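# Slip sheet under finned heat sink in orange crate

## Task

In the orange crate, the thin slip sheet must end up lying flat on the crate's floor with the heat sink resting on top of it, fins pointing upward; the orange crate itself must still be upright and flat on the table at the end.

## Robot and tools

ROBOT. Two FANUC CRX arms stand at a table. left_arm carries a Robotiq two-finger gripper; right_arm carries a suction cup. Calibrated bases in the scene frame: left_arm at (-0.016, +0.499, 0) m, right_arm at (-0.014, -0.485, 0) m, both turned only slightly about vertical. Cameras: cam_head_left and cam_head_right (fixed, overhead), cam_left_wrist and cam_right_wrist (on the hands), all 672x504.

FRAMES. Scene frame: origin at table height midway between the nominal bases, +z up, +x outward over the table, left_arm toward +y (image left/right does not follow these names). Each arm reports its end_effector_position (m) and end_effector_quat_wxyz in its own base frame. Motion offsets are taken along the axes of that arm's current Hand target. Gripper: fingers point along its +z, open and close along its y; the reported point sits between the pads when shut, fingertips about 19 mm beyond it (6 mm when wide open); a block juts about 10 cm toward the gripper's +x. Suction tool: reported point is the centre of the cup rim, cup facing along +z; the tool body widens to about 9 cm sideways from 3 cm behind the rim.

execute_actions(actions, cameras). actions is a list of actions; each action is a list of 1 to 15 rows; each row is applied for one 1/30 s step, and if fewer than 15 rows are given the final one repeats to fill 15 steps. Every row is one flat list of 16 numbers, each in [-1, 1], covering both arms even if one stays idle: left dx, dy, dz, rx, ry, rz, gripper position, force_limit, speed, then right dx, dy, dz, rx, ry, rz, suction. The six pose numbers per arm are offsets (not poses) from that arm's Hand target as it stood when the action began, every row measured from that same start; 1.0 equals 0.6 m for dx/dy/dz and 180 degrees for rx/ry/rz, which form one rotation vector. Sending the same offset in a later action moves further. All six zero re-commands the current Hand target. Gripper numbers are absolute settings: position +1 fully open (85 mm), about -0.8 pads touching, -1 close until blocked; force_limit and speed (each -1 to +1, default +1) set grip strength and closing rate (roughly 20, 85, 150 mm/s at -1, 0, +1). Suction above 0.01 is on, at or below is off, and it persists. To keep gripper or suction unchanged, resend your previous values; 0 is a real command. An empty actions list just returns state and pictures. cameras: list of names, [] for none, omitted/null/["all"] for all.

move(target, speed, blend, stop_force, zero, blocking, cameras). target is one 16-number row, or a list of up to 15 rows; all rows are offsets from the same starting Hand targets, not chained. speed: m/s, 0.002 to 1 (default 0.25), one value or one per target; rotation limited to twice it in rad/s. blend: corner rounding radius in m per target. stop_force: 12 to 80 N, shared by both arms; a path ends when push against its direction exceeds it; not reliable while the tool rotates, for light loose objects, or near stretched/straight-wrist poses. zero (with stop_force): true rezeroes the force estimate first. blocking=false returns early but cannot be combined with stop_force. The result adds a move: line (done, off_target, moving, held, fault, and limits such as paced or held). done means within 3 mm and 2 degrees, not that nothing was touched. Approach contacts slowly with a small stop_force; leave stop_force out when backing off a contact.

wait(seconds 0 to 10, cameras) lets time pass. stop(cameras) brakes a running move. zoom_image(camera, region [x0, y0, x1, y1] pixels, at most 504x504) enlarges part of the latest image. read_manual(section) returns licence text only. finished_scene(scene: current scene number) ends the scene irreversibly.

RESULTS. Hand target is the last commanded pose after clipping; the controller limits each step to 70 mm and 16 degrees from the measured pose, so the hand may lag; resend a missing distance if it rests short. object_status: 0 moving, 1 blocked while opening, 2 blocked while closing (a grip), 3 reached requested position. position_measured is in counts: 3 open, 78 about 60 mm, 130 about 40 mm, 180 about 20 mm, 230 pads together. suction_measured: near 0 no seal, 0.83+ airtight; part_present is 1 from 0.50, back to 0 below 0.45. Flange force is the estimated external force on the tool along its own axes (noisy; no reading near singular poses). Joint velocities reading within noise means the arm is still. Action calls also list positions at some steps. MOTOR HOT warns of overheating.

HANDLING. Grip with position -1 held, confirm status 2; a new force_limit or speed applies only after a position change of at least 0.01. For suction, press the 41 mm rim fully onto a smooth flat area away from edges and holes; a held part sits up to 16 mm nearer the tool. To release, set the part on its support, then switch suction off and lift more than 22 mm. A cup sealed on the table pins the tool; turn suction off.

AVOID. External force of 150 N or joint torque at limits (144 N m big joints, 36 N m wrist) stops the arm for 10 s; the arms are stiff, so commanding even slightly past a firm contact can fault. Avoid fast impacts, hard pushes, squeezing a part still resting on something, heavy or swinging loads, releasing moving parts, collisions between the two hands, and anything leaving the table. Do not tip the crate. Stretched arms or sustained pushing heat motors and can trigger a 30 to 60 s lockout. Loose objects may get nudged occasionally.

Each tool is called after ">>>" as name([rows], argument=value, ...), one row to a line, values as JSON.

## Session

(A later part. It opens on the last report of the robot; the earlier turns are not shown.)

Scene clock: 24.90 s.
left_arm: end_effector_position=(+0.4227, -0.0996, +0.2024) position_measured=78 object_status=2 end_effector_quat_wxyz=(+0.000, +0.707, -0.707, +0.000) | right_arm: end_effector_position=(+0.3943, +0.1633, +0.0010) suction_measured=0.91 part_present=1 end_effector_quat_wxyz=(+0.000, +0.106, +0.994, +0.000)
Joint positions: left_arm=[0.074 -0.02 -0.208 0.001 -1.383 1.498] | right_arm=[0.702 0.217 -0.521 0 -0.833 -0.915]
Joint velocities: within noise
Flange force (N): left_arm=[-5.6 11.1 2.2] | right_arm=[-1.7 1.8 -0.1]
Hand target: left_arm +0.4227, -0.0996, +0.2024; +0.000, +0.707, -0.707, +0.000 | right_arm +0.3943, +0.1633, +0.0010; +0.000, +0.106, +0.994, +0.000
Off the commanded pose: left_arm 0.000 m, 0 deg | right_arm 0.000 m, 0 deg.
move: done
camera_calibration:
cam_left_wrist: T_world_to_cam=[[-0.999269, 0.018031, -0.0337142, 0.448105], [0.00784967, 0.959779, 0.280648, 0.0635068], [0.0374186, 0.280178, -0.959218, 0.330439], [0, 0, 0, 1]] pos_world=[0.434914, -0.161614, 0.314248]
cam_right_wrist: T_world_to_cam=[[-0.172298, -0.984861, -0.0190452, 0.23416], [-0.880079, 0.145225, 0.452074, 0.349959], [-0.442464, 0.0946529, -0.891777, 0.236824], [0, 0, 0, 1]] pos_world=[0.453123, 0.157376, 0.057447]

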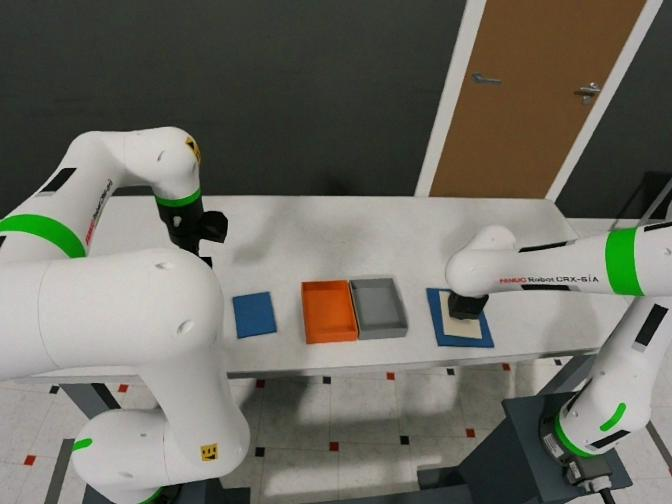

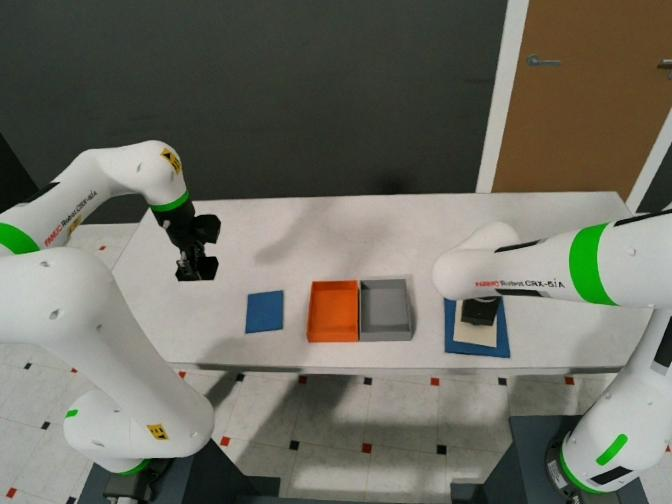

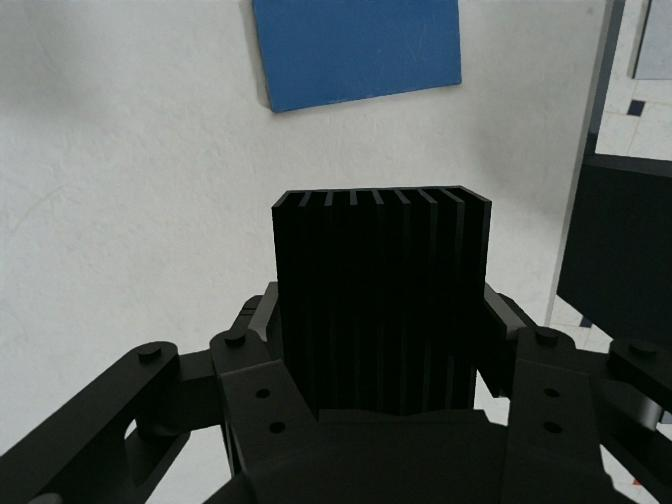

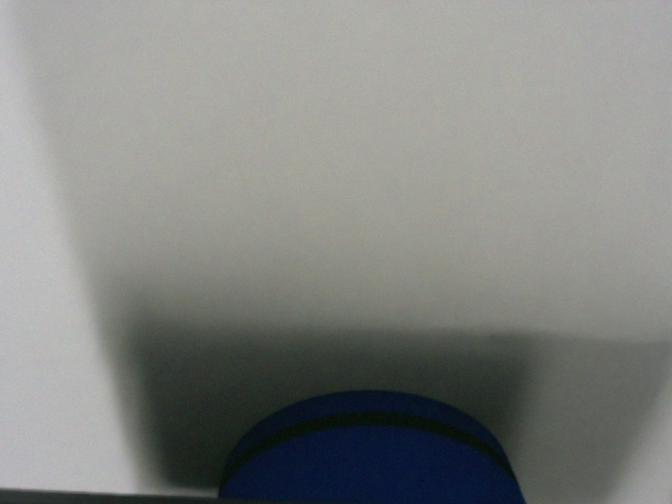

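>>> move([
  [0,0,0,0,0,0,-1,-0.8,-1,0,0,-0.05,0,0,0,1],
  [0,0,0,0,0,0,-1,-0.8,-1,0.0,0,-0.25,0,0,0,1],
  [0,0,0,0,0,0,-1,-0.8,-1,0.0707,0.6317,-0.30,0,0,-0.075,1],
], speed=[0.05,0.2,0.2], blend=[0.01,0.05,0])

>>> zoom_image(camera="cam_right_wrist", region=[100, 0, 600, 504])

Scene clock: 28.83 s.
left_arm: end_effector_position=(+0.4227, -0.0996, +0.2024) position_measured=78 object_status=2 end_effector_quat_wxyz=(+0.000, +0.707, -0.707, +0.000) | right_arm: end_effector_position=(+0.4329, +0.5428, +0.1810) suction_measured=0.91 part_present=1 end_effector_quat_wxyz=(+0.000, -0.011, +1.000, +0.000)
Joint positions: left_arm=[0.074 -0.02 -0.208 0.001 -1.383 1.498] | right_arm=[1.086 0.666 0.592 0 -1.498 -1.063]
Joint velocities: within noise
Flange force (N): left_arm=[-4.9 10.0 1.5] | right_arm=[-2.3 3.4 -1.0]
Hand target: left_arm +0.4227, -0.0996, +0.2024; +0.000, +0.707, -0.707, +0.000 | right_arm +0.4330, +0.5427, +0.1809; +0.000, -0.011, +1.000, +0.000
Off the commanded pose: left_arm 0.000 m, 0 deg | right_arm 0.000 m, 0 deg.
move: done
camera_calibration:
cam_left_wrist: T_world_to_cam=[[-0.999269, 0.018031, -0.0337142, 0.448105], [0.00784967, 0.959779, 0.280648, 0.0635068], [0.0374186, 0.280178, -0.959218, 0.330439], [0, 0, 0, 1]] pos_world=[0.434914, -0.161614, 0.314248]
cam_right_wrist: T_world_to_cam=[[0.0625611, -0.99786, -0.0190173, 0.523376], [-0.889629, -0.0643921, 0.452121, 0.365345], [-0.452378, -0.0113669, -0.891754, 0.440227], [0, 0, 0, 1]] pos_world=[0.491428, 0.550785, 0.237347]

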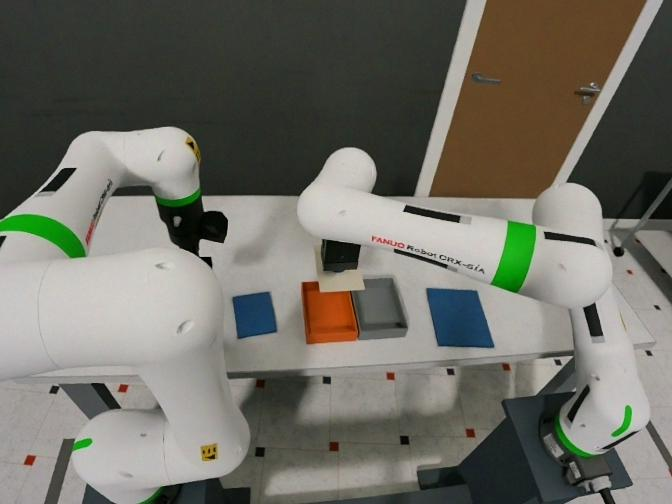

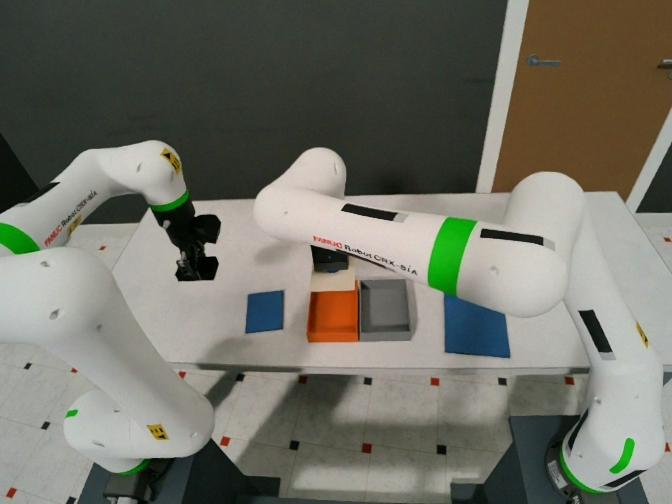

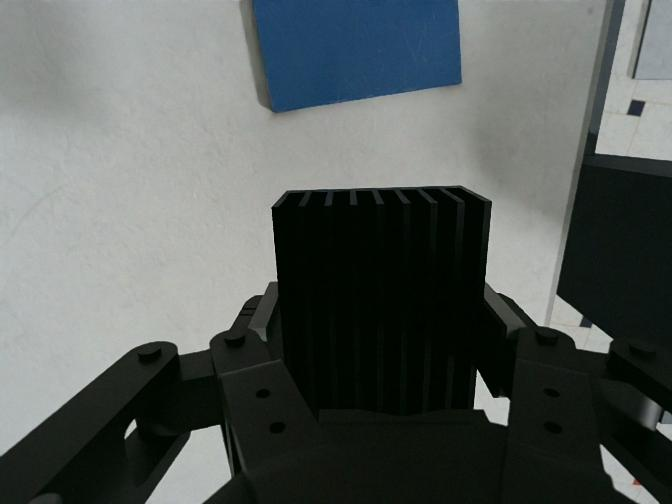

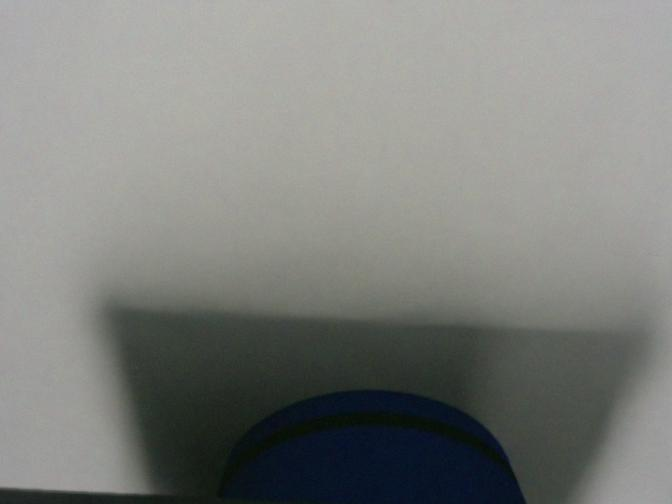

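Scaled by 1.000.

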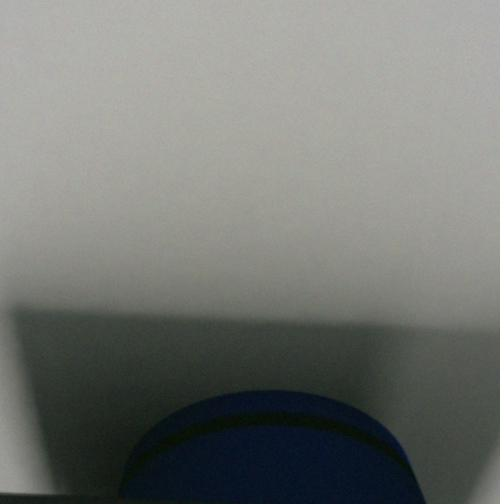

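>>> move(target=[0,0,0,0,0,0,-1,-0.8,-1,0,0,0.21,0,0,0,1], speed=0.15, cameras=["cam_head_left","cam_head_right","cam_right_wrist"])

>>> zoom_image(camera="cam_head_left", region=[280, 250, 430, 350])

>>> zoom_image(camera="cam_head_right", region=[280, 250, 430, 350])

Scene clock: 30.53 s.
left_arm: end_effector_position=(+0.4227, -0.0996, +0.2024) position_measured=78 object_status=2 end_effector_quat_wxyz=(+0.000, +0.707, -0.707, +0.000) | right_arm: end_effector_position=(+0.4330, +0.5427, +0.0550) suction_measured=0.91 part_present=1 end_effector_quat_wxyz=(+0.000, -0.011, +1.000, +0.000)
Joint positions: left_arm=[0.074 -0.02 -0.208 0.001 -1.383 1.498] | right_arm=[1.086 0.736 0.407 0 -1.242 -1.063]
Joint velocities: within noise
Flange force (N): left_arm=[-5.7 10.3 1.9] | right_arm=[-2.2 3.6 -0.4]
Hand target: left_arm +0.4227, -0.0996, +0.2024; +0.000, +0.707, -0.707, +0.000 | right_arm +0.4330, +0.5427, +0.0549; +0.000, -0.011, +1.000, +0.000
Off the commanded pose: left_arm 0.000 m, 0 deg | right_arm 0.000 m, 0 deg.
move: done
camera_calibration:
cam_right_wrist: T_world_to_cam=[[0.0622473, -0.997876, -0.0192111, 0.521057], [-0.88957, -0.0641982, 0.452266, 0.422243], [-0.452539, -0.0110627, -0.891676, 0.327813], [0, 0, 0, 1]] pos_world=[0.491528, 0.550684, 0.111347]
Images, in order (width x height): cam_head_left 672x504, cam_head_right 672x504, cam_right_wrist 672x504.

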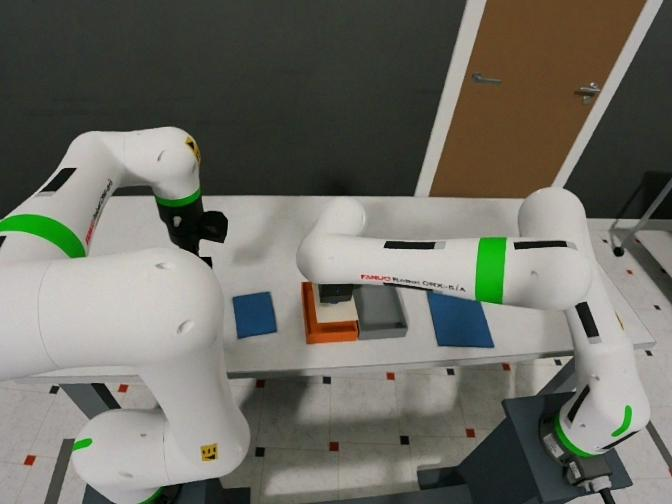

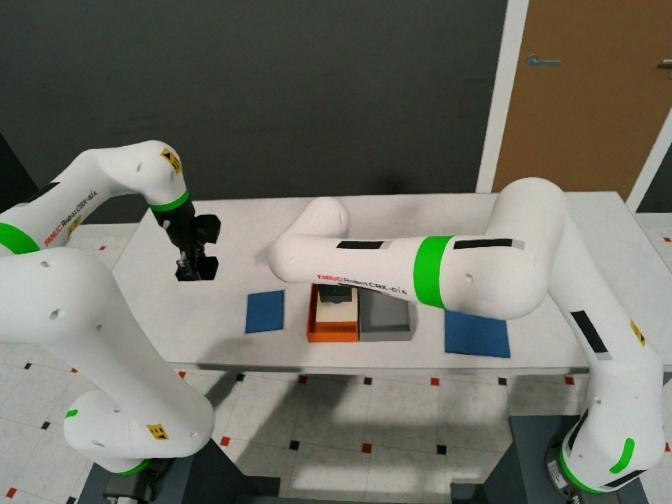

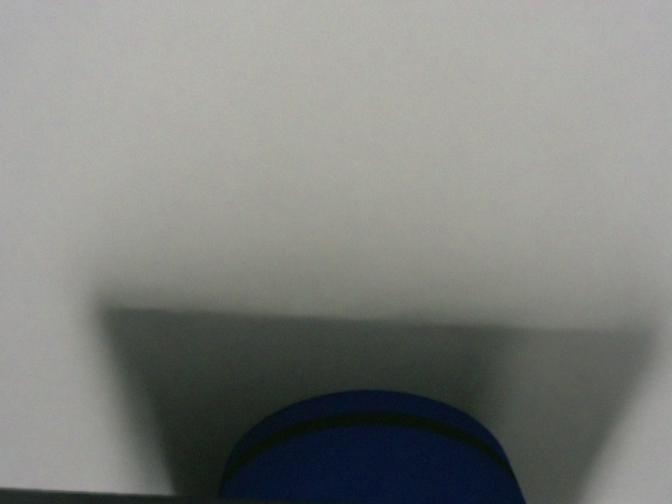

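Scaled by 3.360 from the camera's 672x504 image, which has a finer 960x720 frame.

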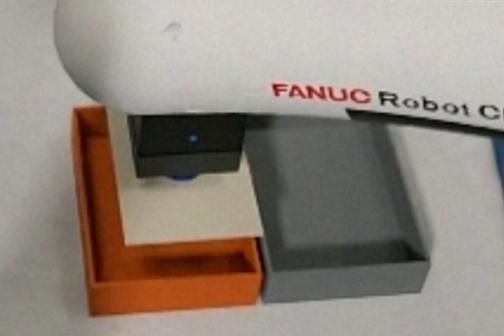

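Scaled by 3.360 from the camera's 672x504 image, which has a finer 960x720 frame.

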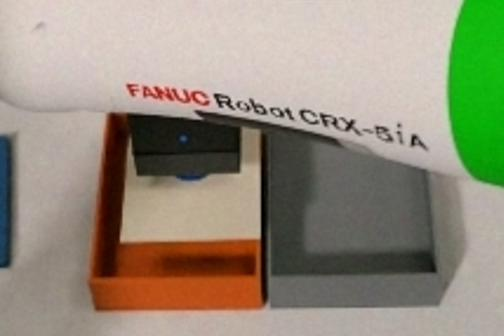

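>>> move(target=[0,0,0,0,0,0,-1,-0.8,-1,0.0105,0.0212,0.015,0,0,-0.0045,1], speed=0.08, cameras=["cam_head_left","cam_head_right"])

>>> zoom_image(camera="cam_head_left", region=[290, 270, 380, 350])

>>> zoom_image(camera="cam_head_right", region=[290, 270, 380, 350])

Scene clock: 32.13 s.
left_arm: end_effector_position=(+0.4227, -0.0996, +0.2024) position_measured=78 object_status=2 end_effector_quat_wxyz=(+0.000, +0.707, -0.707, +0.000) | right_arm: end_effector_position=(+0.4264, +0.5553, +0.0460) suction_measured=0.91 part_present=1 end_effector_quat_wxyz=(+0.000, -0.018, +1.000, +0.000)
Joint positions: left_arm=[0.074 -0.02 -0.208 0.001 -1.383 1.498] | right_arm=[1.103 0.758 0.423 0 -1.235 -1.066]
Joint velocities: within noise
Flange force (N): left_arm=[-5.8 11.1 2.0] | right_arm=[-1.9 2.1 -0.5]
Hand target: left_arm +0.4227, -0.0996, +0.2024; +0.000, +0.707, -0.707, +0.000 | right_arm +0.4264, +0.5553, +0.0459; +0.000, -0.018, +1.000, +0.000
Off the commanded pose: left_arm 0.000 m, 0 deg | right_arm 0.000 m, 0 deg.
move: done
Images, in order (width x height): cam_head_left 672x504, cam_head_right 672x504.

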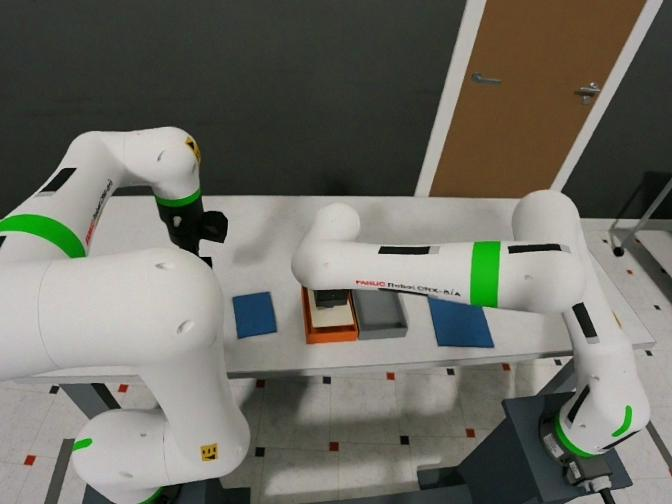

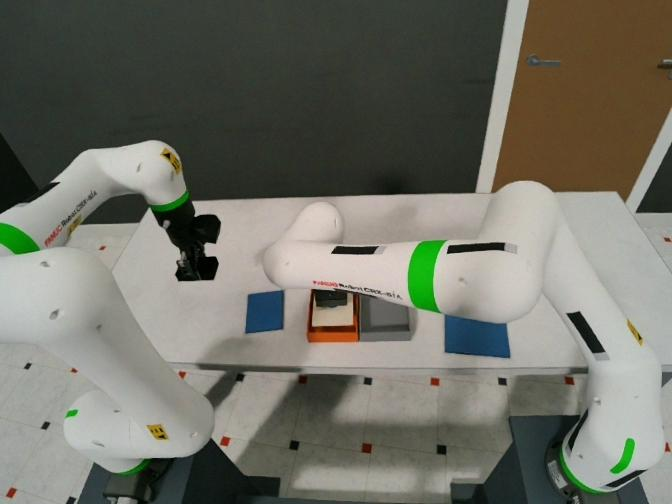

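Scaled by 5.600 from the camera's 672x504 image, which has a finer 960x720 frame.

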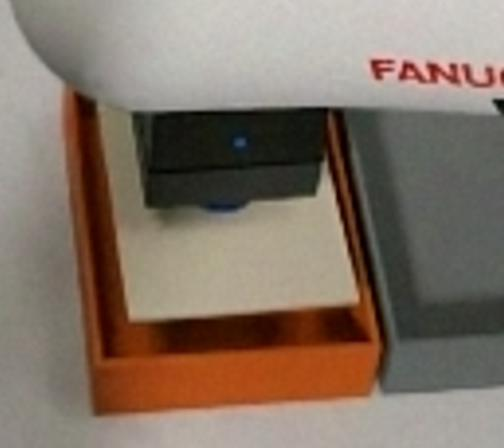

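Scaled by 5.600 from the camera's 672x504 image, which has a finer 960x720 frame.

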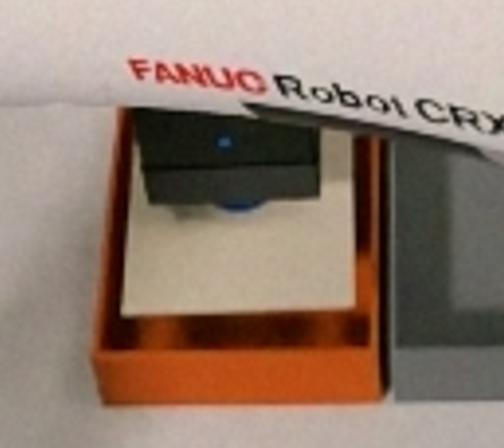

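>>> move(target=[0,0,0,0,0,0,-1,-0.8,-1,0,0.0025,0.09,0,0,0,1], speed=0.02, stop_force=12)

>>> zoom_image(camera="cam_head_left", region=[290, 270, 380, 350])

>>> zoom_image(camera="cam_head_right", region=[290, 270, 380, 350])

Scene clock: 36.57 s.
left_arm: end_effector_position=(+0.4227, -0.0996, +0.2024) position_measured=78 object_status=2 end_effector_quat_wxyz=(+0.000, +0.707, -0.707, +0.000) | right_arm: end_effector_position=(+0.4263, +0.5568, -0.0081) suction_measured=0.91 part_present=1 end_effector_quat_wxyz=(+0.000, -0.018, +1.000, +0.000)
Joint positions: left_arm=[0.074 -0.02 -0.208 0.001 -1.383 1.498] | right_arm=[1.104 0.815 0.385 0 -1.141 -1.067]
Joint velocities: within noise
Flange force (N): left_arm=[-5.1 10.7 1.9] | right_arm=[-0.9 1.9 -1.9]
Hand target: left_arm +0.4227, -0.0996, +0.2024; +0.000, +0.707, -0.707, +0.000 | right_arm +0.4263, +0.5568, -0.0081; +0.000, -0.018, +1.000, +0.000
Off the commanded pose: left_arm 0.000 m, 0 deg | right_arm 0.000 m, 0 deg.
move: done
camera_calibration:
cam_left_wrist: T_world_to_cam=[[-0.999269, 0.018031, -0.0337142, 0.448105], [0.00784967, 0.959779, 0.280648, 0.0635068], [0.0374186, 0.280178, -0.959218, 0.330439], [0, 0, 0, 1]] pos_world=[0.434914, -0.161614, 0.314248]
cam_right_wrist: T_world_to_cam=[[0.0764734, -0.996889, -0.0190702, 0.527603], [-0.888604, -0.076817, 0.452197, 0.452307], [-0.452256, -0.0176352, -0.891714, 0.272304], [0, 0, 0, 1]] pos_world=[0.484725, 0.565509, 0.0483467]

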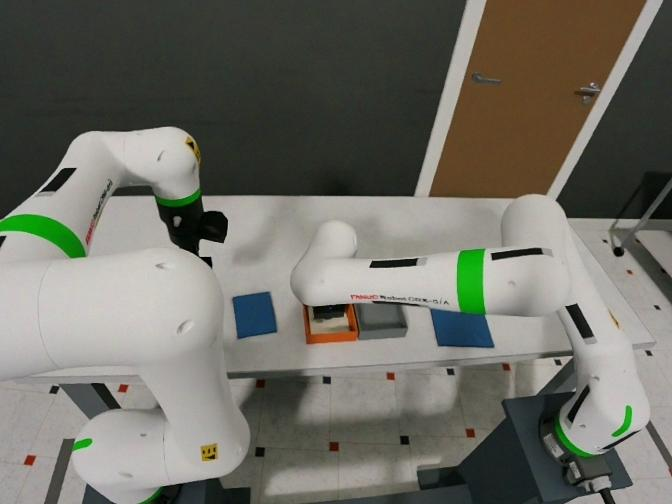

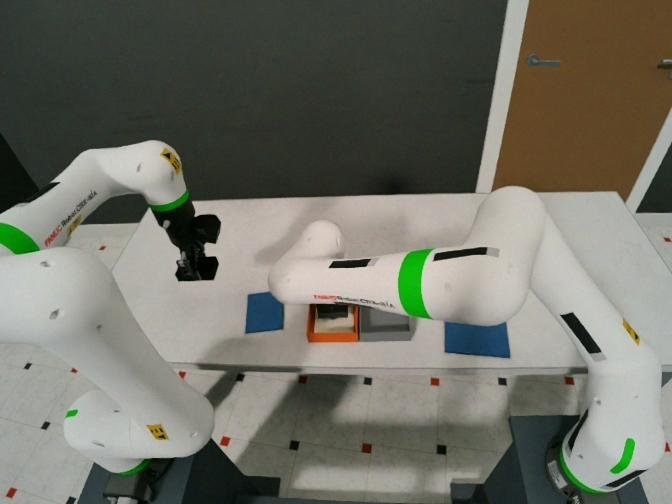

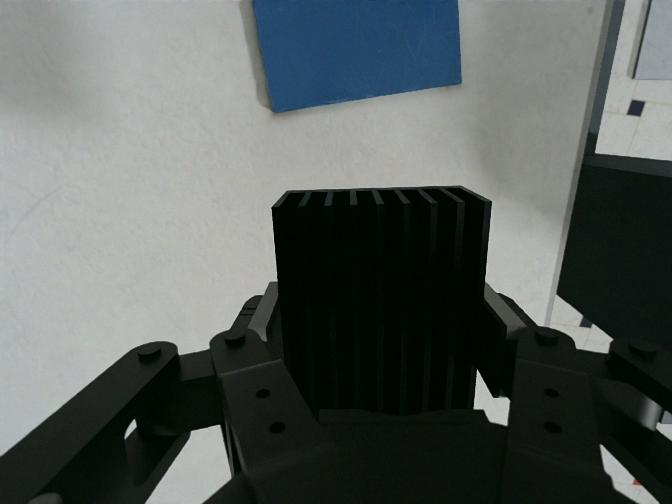

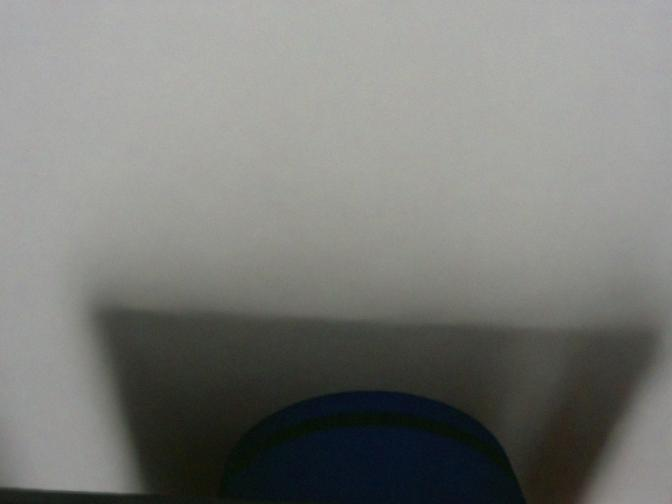

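Scaled by 5.600 from the camera's 672x504 image, which has a finer 960x720 frame.

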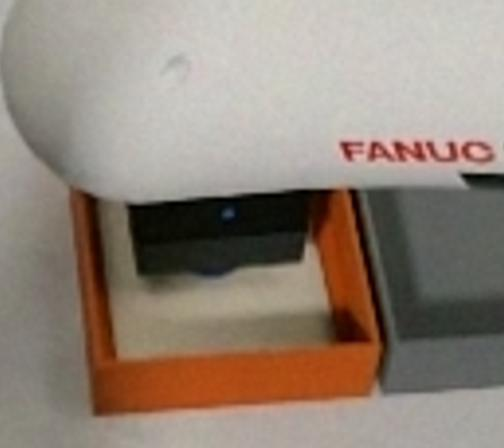

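Scaled by 5.600 from the camera's 672x504 image, which has a finer 960x720 frame.

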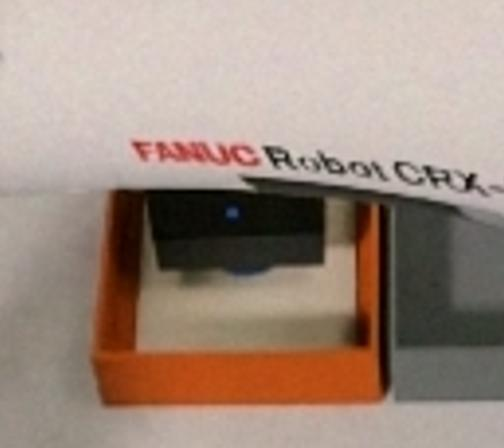

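>>> move(target=[0,0,0,0,0,0,-1,-0.8,-1,0,0,0.0133,0,0,0,1], speed=0.01, stop_force=12, cameras=[])

Scene clock: 37.33 s.
left_arm: end_effector_position=(+0.4227, -0.0996, +0.2024) position_measured=78 object_status=2 end_effector_quat_wxyz=(+0.000, +0.707, -0.707, +0.000) | right_arm: end_effector_position=(+0.4264, +0.5568, -0.0089) suction_measured=0.91 part_present=1 end_effector_quat_wxyz=(+0.000, -0.018, +1.000, +0.000)
Joint positions: left_arm=[0.074 -0.02 -0.208 0.001 -1.383 1.498] | right_arm=[1.104 0.816 0.384 0 -1.139 -1.067]
Joint velocities: within noise
Flange force (N): left_arm=[-5.8 10.4 2.4] | right_arm=[1.8 -0.5 -23.5]
Hand target: left_arm +0.4227, -0.0996, +0.2024; +0.000, +0.707, -0.707, +0.000 | right_arm +0.4264, +0.5568, -0.0089; +0.000, -0.018, +1.000, +0.000 (not the last commanded pose)
Off the commanded pose: left_arm 0.000 m, 0 deg | right_arm 0.007 m, 0 deg.
move: contact (right_arm)
No camera images: "cameras" was empty.

>>> move(target=[0,0,0,0,0,0,-1,-0.8,-1,0,0,-0.0008,0,0,0,0], speed=0.02, cameras=[])

>>> wait(seconds=0.5, cameras=[])

>>> move(target=[0,0,0,0,0,0,-1,-0.8,-1,0,0,-0.055,0,0,0,0], speed=0.04)

Scene clock: 38.20 s.
left_arm: end_effector_position=(+0.4227, -0.0996, +0.2024) position_measured=78 object_status=2 end_effector_quat_wxyz=(+0.000, +0.707, -0.707, +0.000) | right_arm: end_effector_position=(+0.4264, +0.5568, -0.0085) suction_measured=0.00 part_present=0 end_effector_quat_wxyz=(+0.000, -0.018, +1.000, +0.000)
Joint positions: left_arm=[0.074 -0.02 -0.208 0.001 -1.383 1.498] | right_arm=[1.104 0.815 0.384 0 -1.14 -1.067]
Joint velocities: within noise
Flange force (N): left_arm=[-5.5 9.6 1.8] | right_arm=[4.4 -1.3 -36.3]
Hand target: left_arm +0.4227, -0.0996, +0.2024; +0.000, +0.707, -0.707, +0.000 | right_arm +0.4264, +0.5568, -0.0085; +0.000, -0.018, +1.000, +0.000
Off the commanded pose: left_arm 0.000 m, 0 deg | right_arm 0.000 m, 0 deg.
move: done
No camera images: "cameras" was empty.

Scene clock: 38.70 s.
left_arm: end_effector_position=(+0.4227, -0.0996, +0.2024) position_measured=78 object_status=2 end_effector_quat_wxyz=(+0.000, +0.707, -0.707, +0.000) | right_arm: end_effector_position=(+0.4264, +0.5568, -0.0085) suction_measured=0.00 part_present=0 end_effector_quat_wxyz=(+0.000, -0.018, +1.000, +0.000)
Joint positions: left_arm=[0.074 -0.02 -0.208 0.001 -1.383 1.498] | right_arm=[1.104 0.815 0.384 0 -1.14 -1.067]
Joint velocities: within noise
Flange force (N): left_arm=[-5.3 10.1 2.1] | right_arm=[5.5 -2.9 -35.8]
Hand target: left_arm +0.4227, -0.0996, +0.2024; +0.000, +0.707, -0.707, +0.000 | right_arm +0.4264, +0.5568, -0.0085; +0.000, -0.018, +1.000, +0.000
Off the commanded pose: left_arm 0.000 m, 0 deg | right_arm 0.000 m, 0 deg.
wait: 0.50 s; at rest by 0.17 s
No camera images: "cameras" was empty.

Scene clock: 39.80 s.
left_arm: end_effector_position=(+0.4227, -0.0996, +0.2024) position_measured=78 object_status=2 end_effector_quat_wxyz=(+0.000, +0.707, -0.707, +0.000) | right_arm: end_effector_position=(+0.4264, +0.5568, +0.0245) suction_measured=0.00 part_present=0 end_effector_quat_wxyz=(+0.000, -0.018, +1.000, +0.000)
Joint positions: left_arm=[0.074 -0.02 -0.208 0.001 -1.383 1.498] | right_arm=[1.104 0.781 0.408 0 -1.198 -1.067]
Joint velocities: within noise
Flange force (N): left_arm=[-5.0 10.7 1.8] | right_arm=[-2.6 3.7 -0.7]
Hand target: left_arm +0.4227, -0.0996, +0.2024; +0.000, +0.707, -0.707, +0.000 | right_arm +0.4264, +0.5568, +0.0245; +0.000, -0.018, +1.000, +0.000
Off the commanded pose: left_arm 0.000 m, 0 deg | right_arm 0.000 m, 0 deg.
move: done
camera_calibration:
cam_left_wrist: T_world_to_cam=[[-0.999269, 0.018031, -0.0337142, 0.448105], [0.00784967, 0.959779, 0.280648, 0.0635068], [0.0374186, 0.280178, -0.959218, 0.330439], [0, 0, 0, 1]] pos_world=[0.434914, -0.161614, 0.314248]
cam_right_wrist: T_world_to_cam=[[0.0765186, -0.996883, -0.0191933, 0.528309], [-0.88866, -0.0769155, 0.45207, 0.437666], [-0.452138, -0.0175355, -0.891776, 0.301267], [0, 0, 0, 1]] pos_world=[0.484725, 0.565609, 0.080947]

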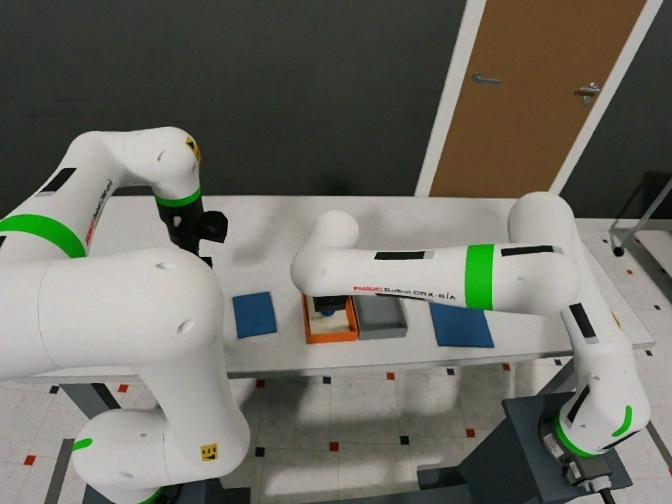

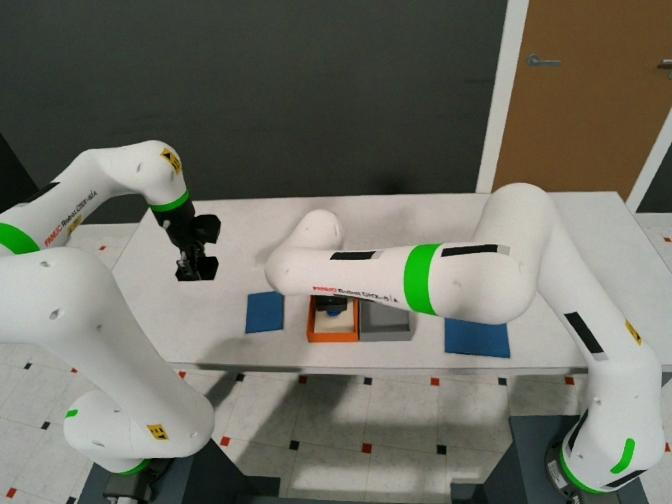

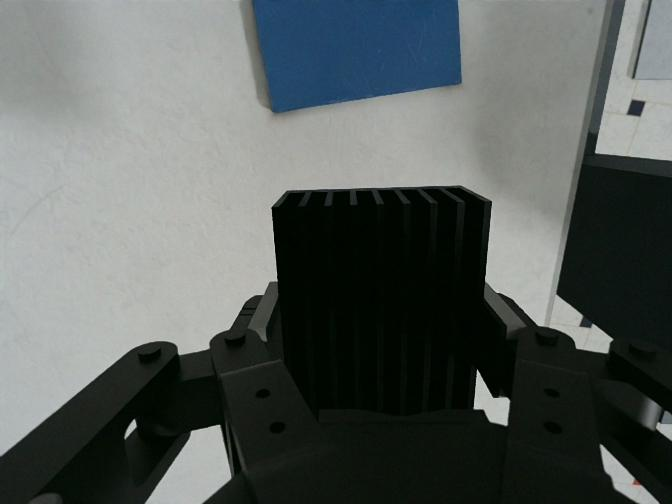

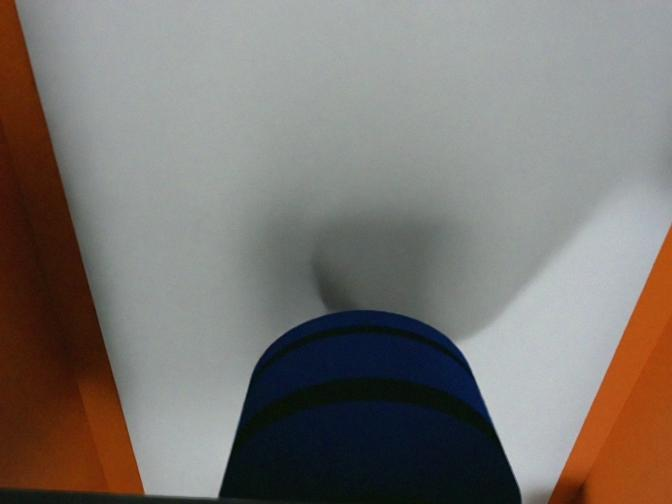

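>>> move([
  [0,0,0,0,0,0,-1,-0.8,-1,0,0,-0.25,0,0,0,0],
  [0,0,0,0,0,0,-1,-0.8,-1,0.0,-0.7,-0.35,0,0,0,0],
], speed=0.3, blend=0.06, cameras=[])

>>> move(target=[0.4,0,0,0,0,0,-1,-0.8,-1,0,0,0,0,0,0,0], speed=0.25)

>>> zoom_image(camera="cam_head_left", region=[290, 270, 380, 350])

Scene clock: 42.43 s.
left_arm: end_effector_position=(+0.4227, -0.0996, +0.2024) position_measured=78 object_status=2 end_effector_quat_wxyz=(+0.000, +0.707, -0.707, +0.000) | right_arm: end_effector_position=(+0.4418, +0.1371, +0.2345) suction_measured=0.00 part_present=0 end_effector_quat_wxyz=(+0.000, -0.018, +1.000, +0.000)
Joint positions: left_arm=[0.074 -0.02 -0.208 0.001 -1.383 1.498] | right_arm=[0.586 0.046 -0.106 0 -1.419 -0.549]
Joint velocities: within noise
Flange force (N): left_arm=[-5.3 11.0 2.2] | right_arm=[-2.6 2.4 -2.5]
Hand target: left_arm +0.4227, -0.0996, +0.2024; +0.000, +0.707, -0.707, +0.000 | right_arm +0.4418, +0.1371, +0.2345; +0.000, -0.018, +1.000, +0.000
Off the commanded pose: left_arm 0.000 m, 0 deg | right_arm 0.000 m, 0 deg.
move: done
No camera images: "cameras" was empty.

Scene clock: 43.83 s.
left_arm: end_effector_position=(+0.4229, -0.3396, +0.2027) position_measured=78 object_status=2 end_effector_quat_wxyz=(+0.000, +0.707, -0.707, +0.000) | right_arm: end_effector_position=(+0.4418, +0.1371, +0.2345) suction_measured=0.00 part_present=0 end_effector_quat_wxyz=(+0.000, -0.018, +1.000, +0.000)
Joint positions: left_arm=[-0.434 0.25 0.093 0.001 -1.413 2.005] | right_arm=[0.586 0.046 -0.106 0 -1.419 -0.549]
Joint velocities: within noise
Flange force (N): left_arm=[-9.5 8.6 2.4] | right_arm=[-2.7 0.8 -1.9]
Hand target: left_arm +0.4229, -0.3396, +0.2027; +0.000, +0.707, -0.707, +0.000 | right_arm +0.4418, +0.1371, +0.2345; +0.000, -0.018, +1.000, +0.000
Off the commanded pose: left_arm 0.000 m, 0 deg | right_arm 0.000 m, 0 deg.
move: done
camera_calibration:
cam_left_wrist: T_world_to_cam=[[-0.999269, 0.018031, -0.0337142, 0.452544], [0.00784967, 0.959779, 0.280648, 0.293645], [0.0374186, 0.280178, -0.959218, 0.398034], [0, 0, 0, 1]] pos_world=[0.435014, -0.401514, 0.314648]
cam_right_wrist: T_world_to_cam=[[0.0765186, -0.996883, -0.0191933, 0.112761], [-0.88866, -0.0769155, 0.45207, 0.324224], [-0.452138, -0.0175355, -0.891776, 0.488189], [0, 0, 0, 1]] pos_world=[0.500225, 0.145909, 0.290947]

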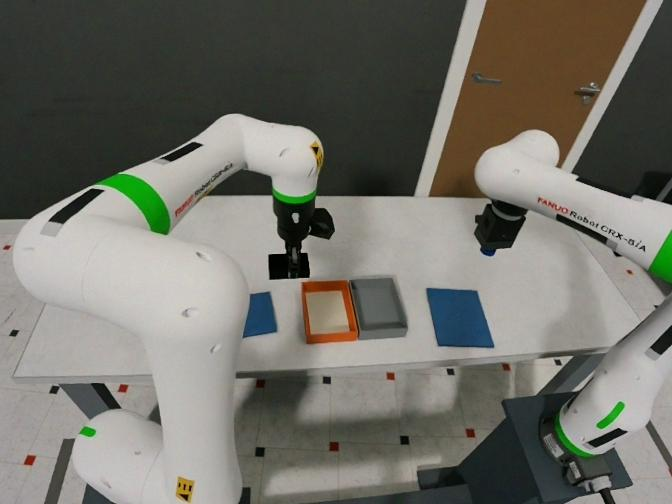

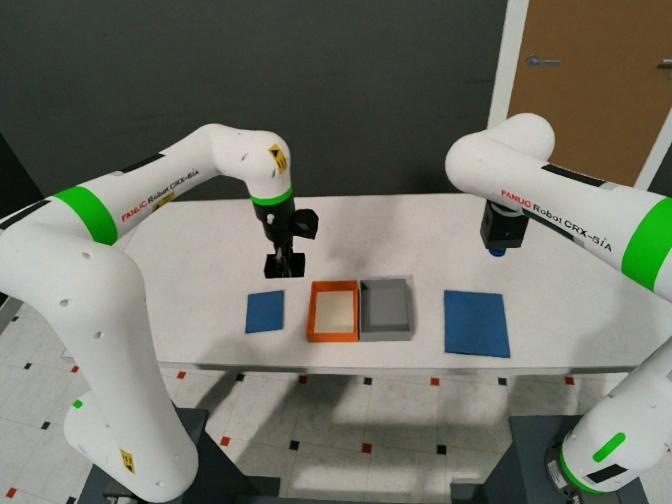

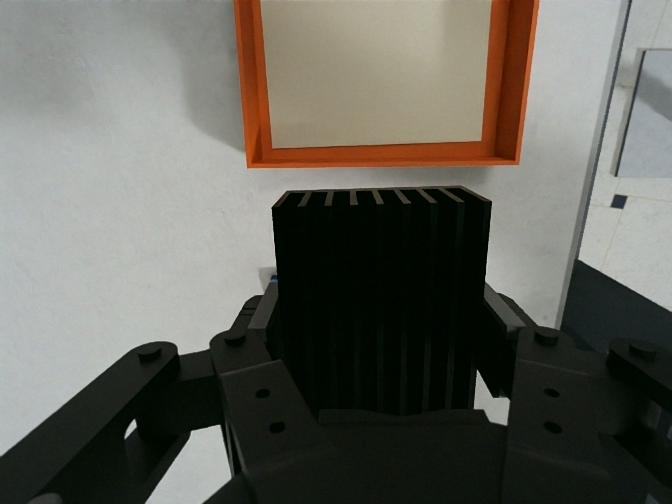

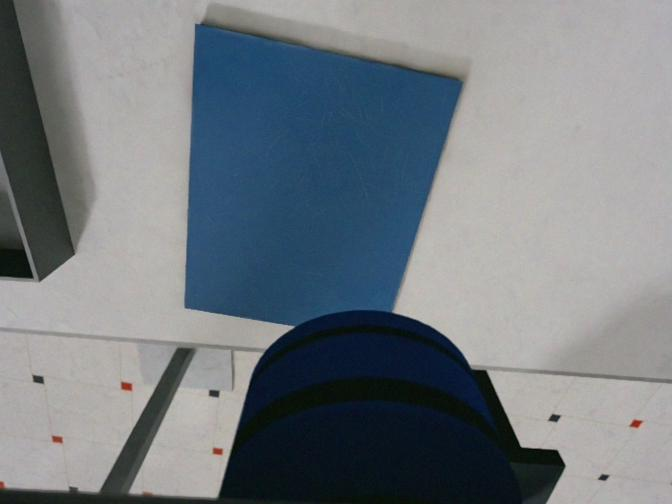

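Scaled by 5.600 from the camera's 672x504 image, which has a finer 960x720 frame.

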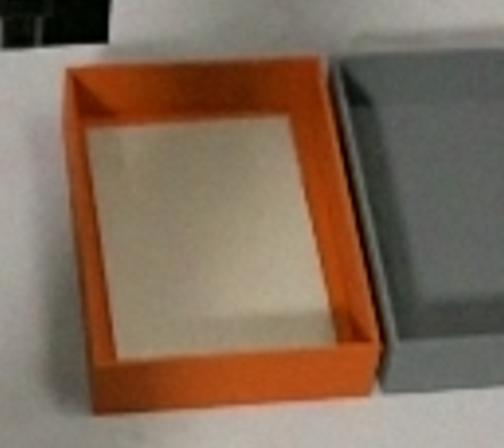

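>>> move([
  [0.184,0.0132,0,0,0,0,-1,-0.8,-1,0,0,0,0,0,0,0],
  [0.184,0.0132,0.2845,0,0,0,-1,-0.8,-1,0,0,0,0,0,0,0],
], speed=0.15, blend=[0.03,0])

>>> zoom_image(camera="cam_head_left", region=[290, 270, 380, 350])

>>> zoom_image(camera="cam_left_wrist", region=[80, 80, 580, 504])

Scene clock: 47.30 s.
left_arm: end_effector_position=(+0.4150, -0.4503, +0.0322) position_measured=78 object_status=2 end_effector_quat_wxyz=(+0.000, +0.707, -0.707, +0.001) | right_arm: end_effector_position=(+0.4418, +0.1371, +0.2345) suction_measured=0.00 part_present=0 end_effector_quat_wxyz=(+0.000, -0.018, +1.000, +0.000)
Joint positions: left_arm=[-0.612 0.546 0.085 0.001 -1.11 2.183] | right_arm=[0.586 0.046 -0.106 0 -1.419 -0.549]
Joint velocities: within noise
Flange force (N): left_arm=[-10.6 7.1 -2.6] | right_arm=[-0.9 1.7 -1.5]
Hand target: left_arm +0.4150, -0.4503, +0.0321; +0.000, +0.707, -0.707, +0.000 | right_arm +0.4418, +0.1371, +0.2345; +0.000, -0.018, +1.000, +0.000
Off the commanded pose: left_arm 0.000 m, 0 deg | right_arm 0.000 m, 0 deg.
move: done
camera_calibration:
cam_left_wrist: T_world_to_cam=[[-0.99927, 0.0179323, -0.0337442, 0.440952], [0.00775125, 0.959815, 0.280525, 0.447883], [0.0374186, 0.280059, -0.959253, 0.265739], [0, 0, 0, 1]] pos_world=[0.427215, -0.512214, 0.144148]
cam_right_wrist: T_world_to_cam=[[0.0765186, -0.996883, -0.0191933, 0.112761], [-0.88866, -0.0769155, 0.45207, 0.324224], [-0.452138, -0.0175355, -0.891776, 0.488189], [0, 0, 0, 1]] pos_world=[0.500225, 0.145909, 0.290947]

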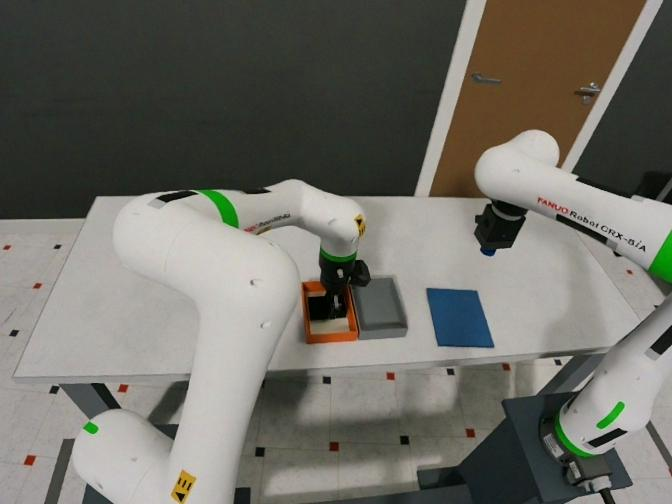

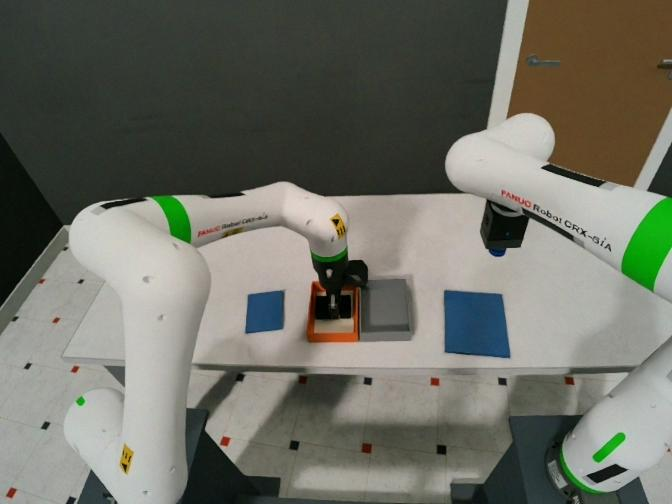

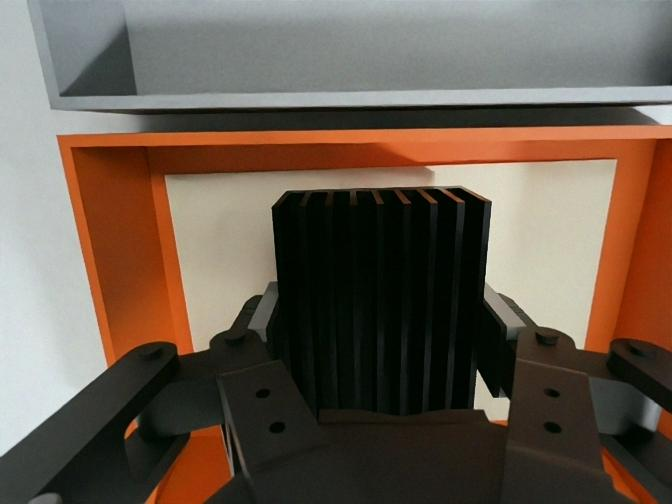

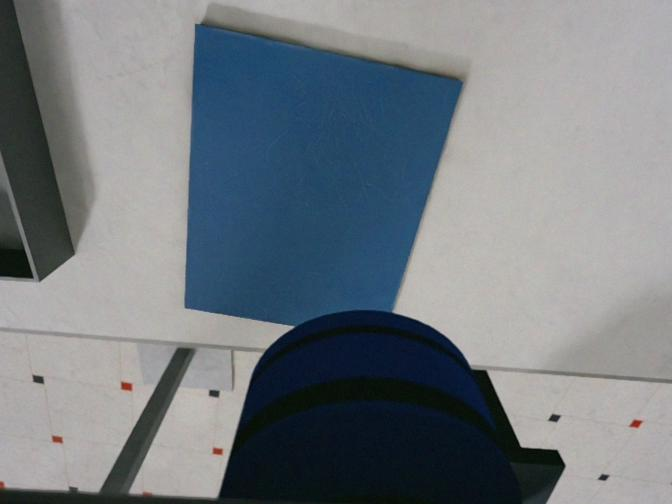

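Scaled by 5.600 from the camera's 672x504 image, which has a finer 960x720 frame.

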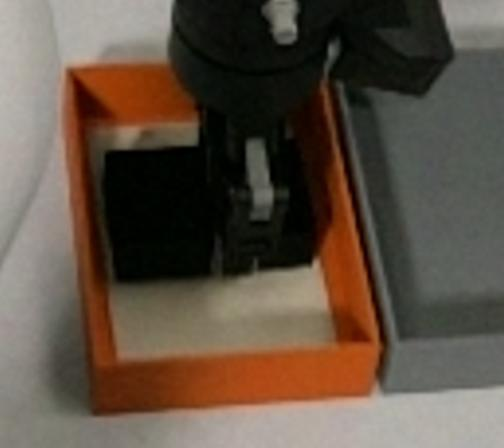

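Scaled by 1.008 from the camera's 672x504 image, which has a finer 960x720 frame.

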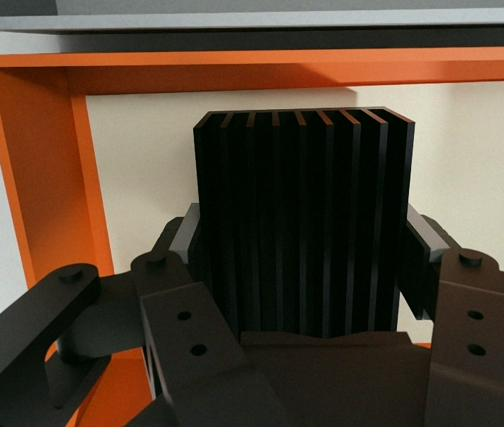

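>>> move(target=[0,0,0.0217,0,0,0,-1,-0.8,-1,0,0,0,0,0,0,0], speed=0.01, stop_force=12, cameras=["cam_left_wrist","cam_head_right"])

Scene clock: 48.70 s.
left_arm: end_effector_position=(+0.4151, -0.4503, +0.0258) position_measured=78 object_status=2 end_effector_quat_wxyz=(+0.000, +0.707, -0.707, +0.001) | right_arm: end_effector_position=(+0.4418, +0.1371, +0.2345) suction_measured=0.00 part_present=0 end_effector_quat_wxyz=(+0.000, -0.018, +1.000, +0.000)
Joint positions: left_arm=[-0.612 0.553 0.08 0.001 -1.097 2.183] | right_arm=[0.586 0.046 -0.106 0 -1.419 -0.549]
Joint velocities: within noise
Flange force (N): left_arm=[-13.8 8.6 -20.7] | right_arm=[-2.0 1.0 -1.2]
Hand target: left_arm +0.4151, -0.4503, +0.0258; +0.000, +0.707, -0.707, +0.001 (not the last commanded pose) | right_arm +0.4418, +0.1371, +0.2345; +0.000, -0.018, +1.000, +0.000
Off the commanded pose: left_arm 0.007 m, 0 deg | right_arm 0.000 m, 0 deg.
move: contact (left_arm)
camera_calibration:
cam_left_wrist: T_world_to_cam=[[-0.999262, 0.0179897, -0.0339355, 0.440789], [0.00775268, 0.959815, 0.280527, 0.449677], [0.0376184, 0.280056, -0.959246, 0.259513], [0, 0, 0, 1]] pos_world=[0.427215, -0.512215, 0.137749]
Images, in order (width x height): cam_head_right 672x504, cam_left_wrist 672x504.

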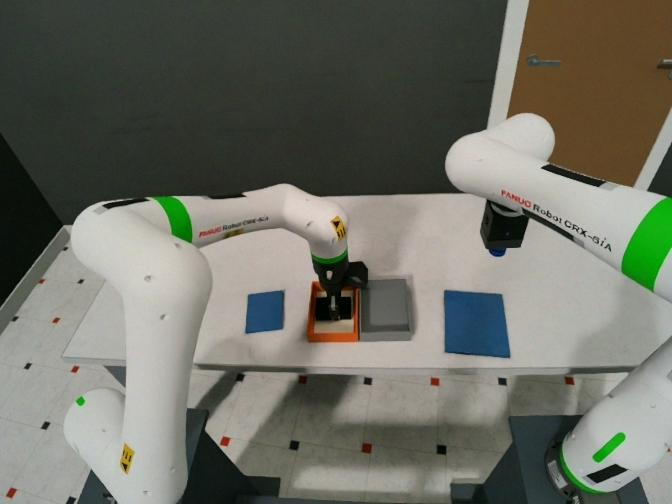

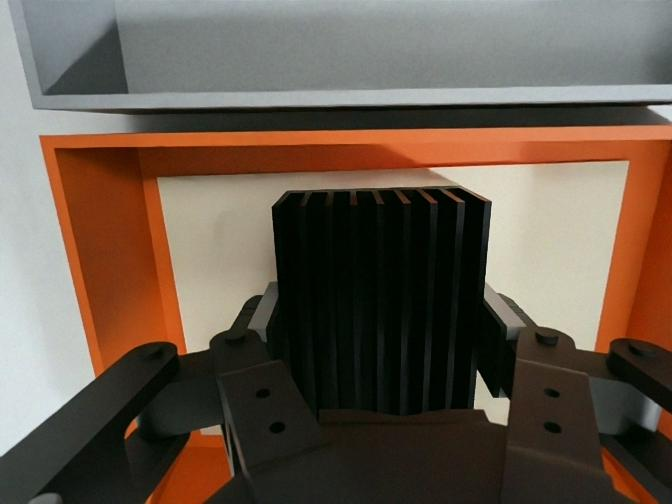

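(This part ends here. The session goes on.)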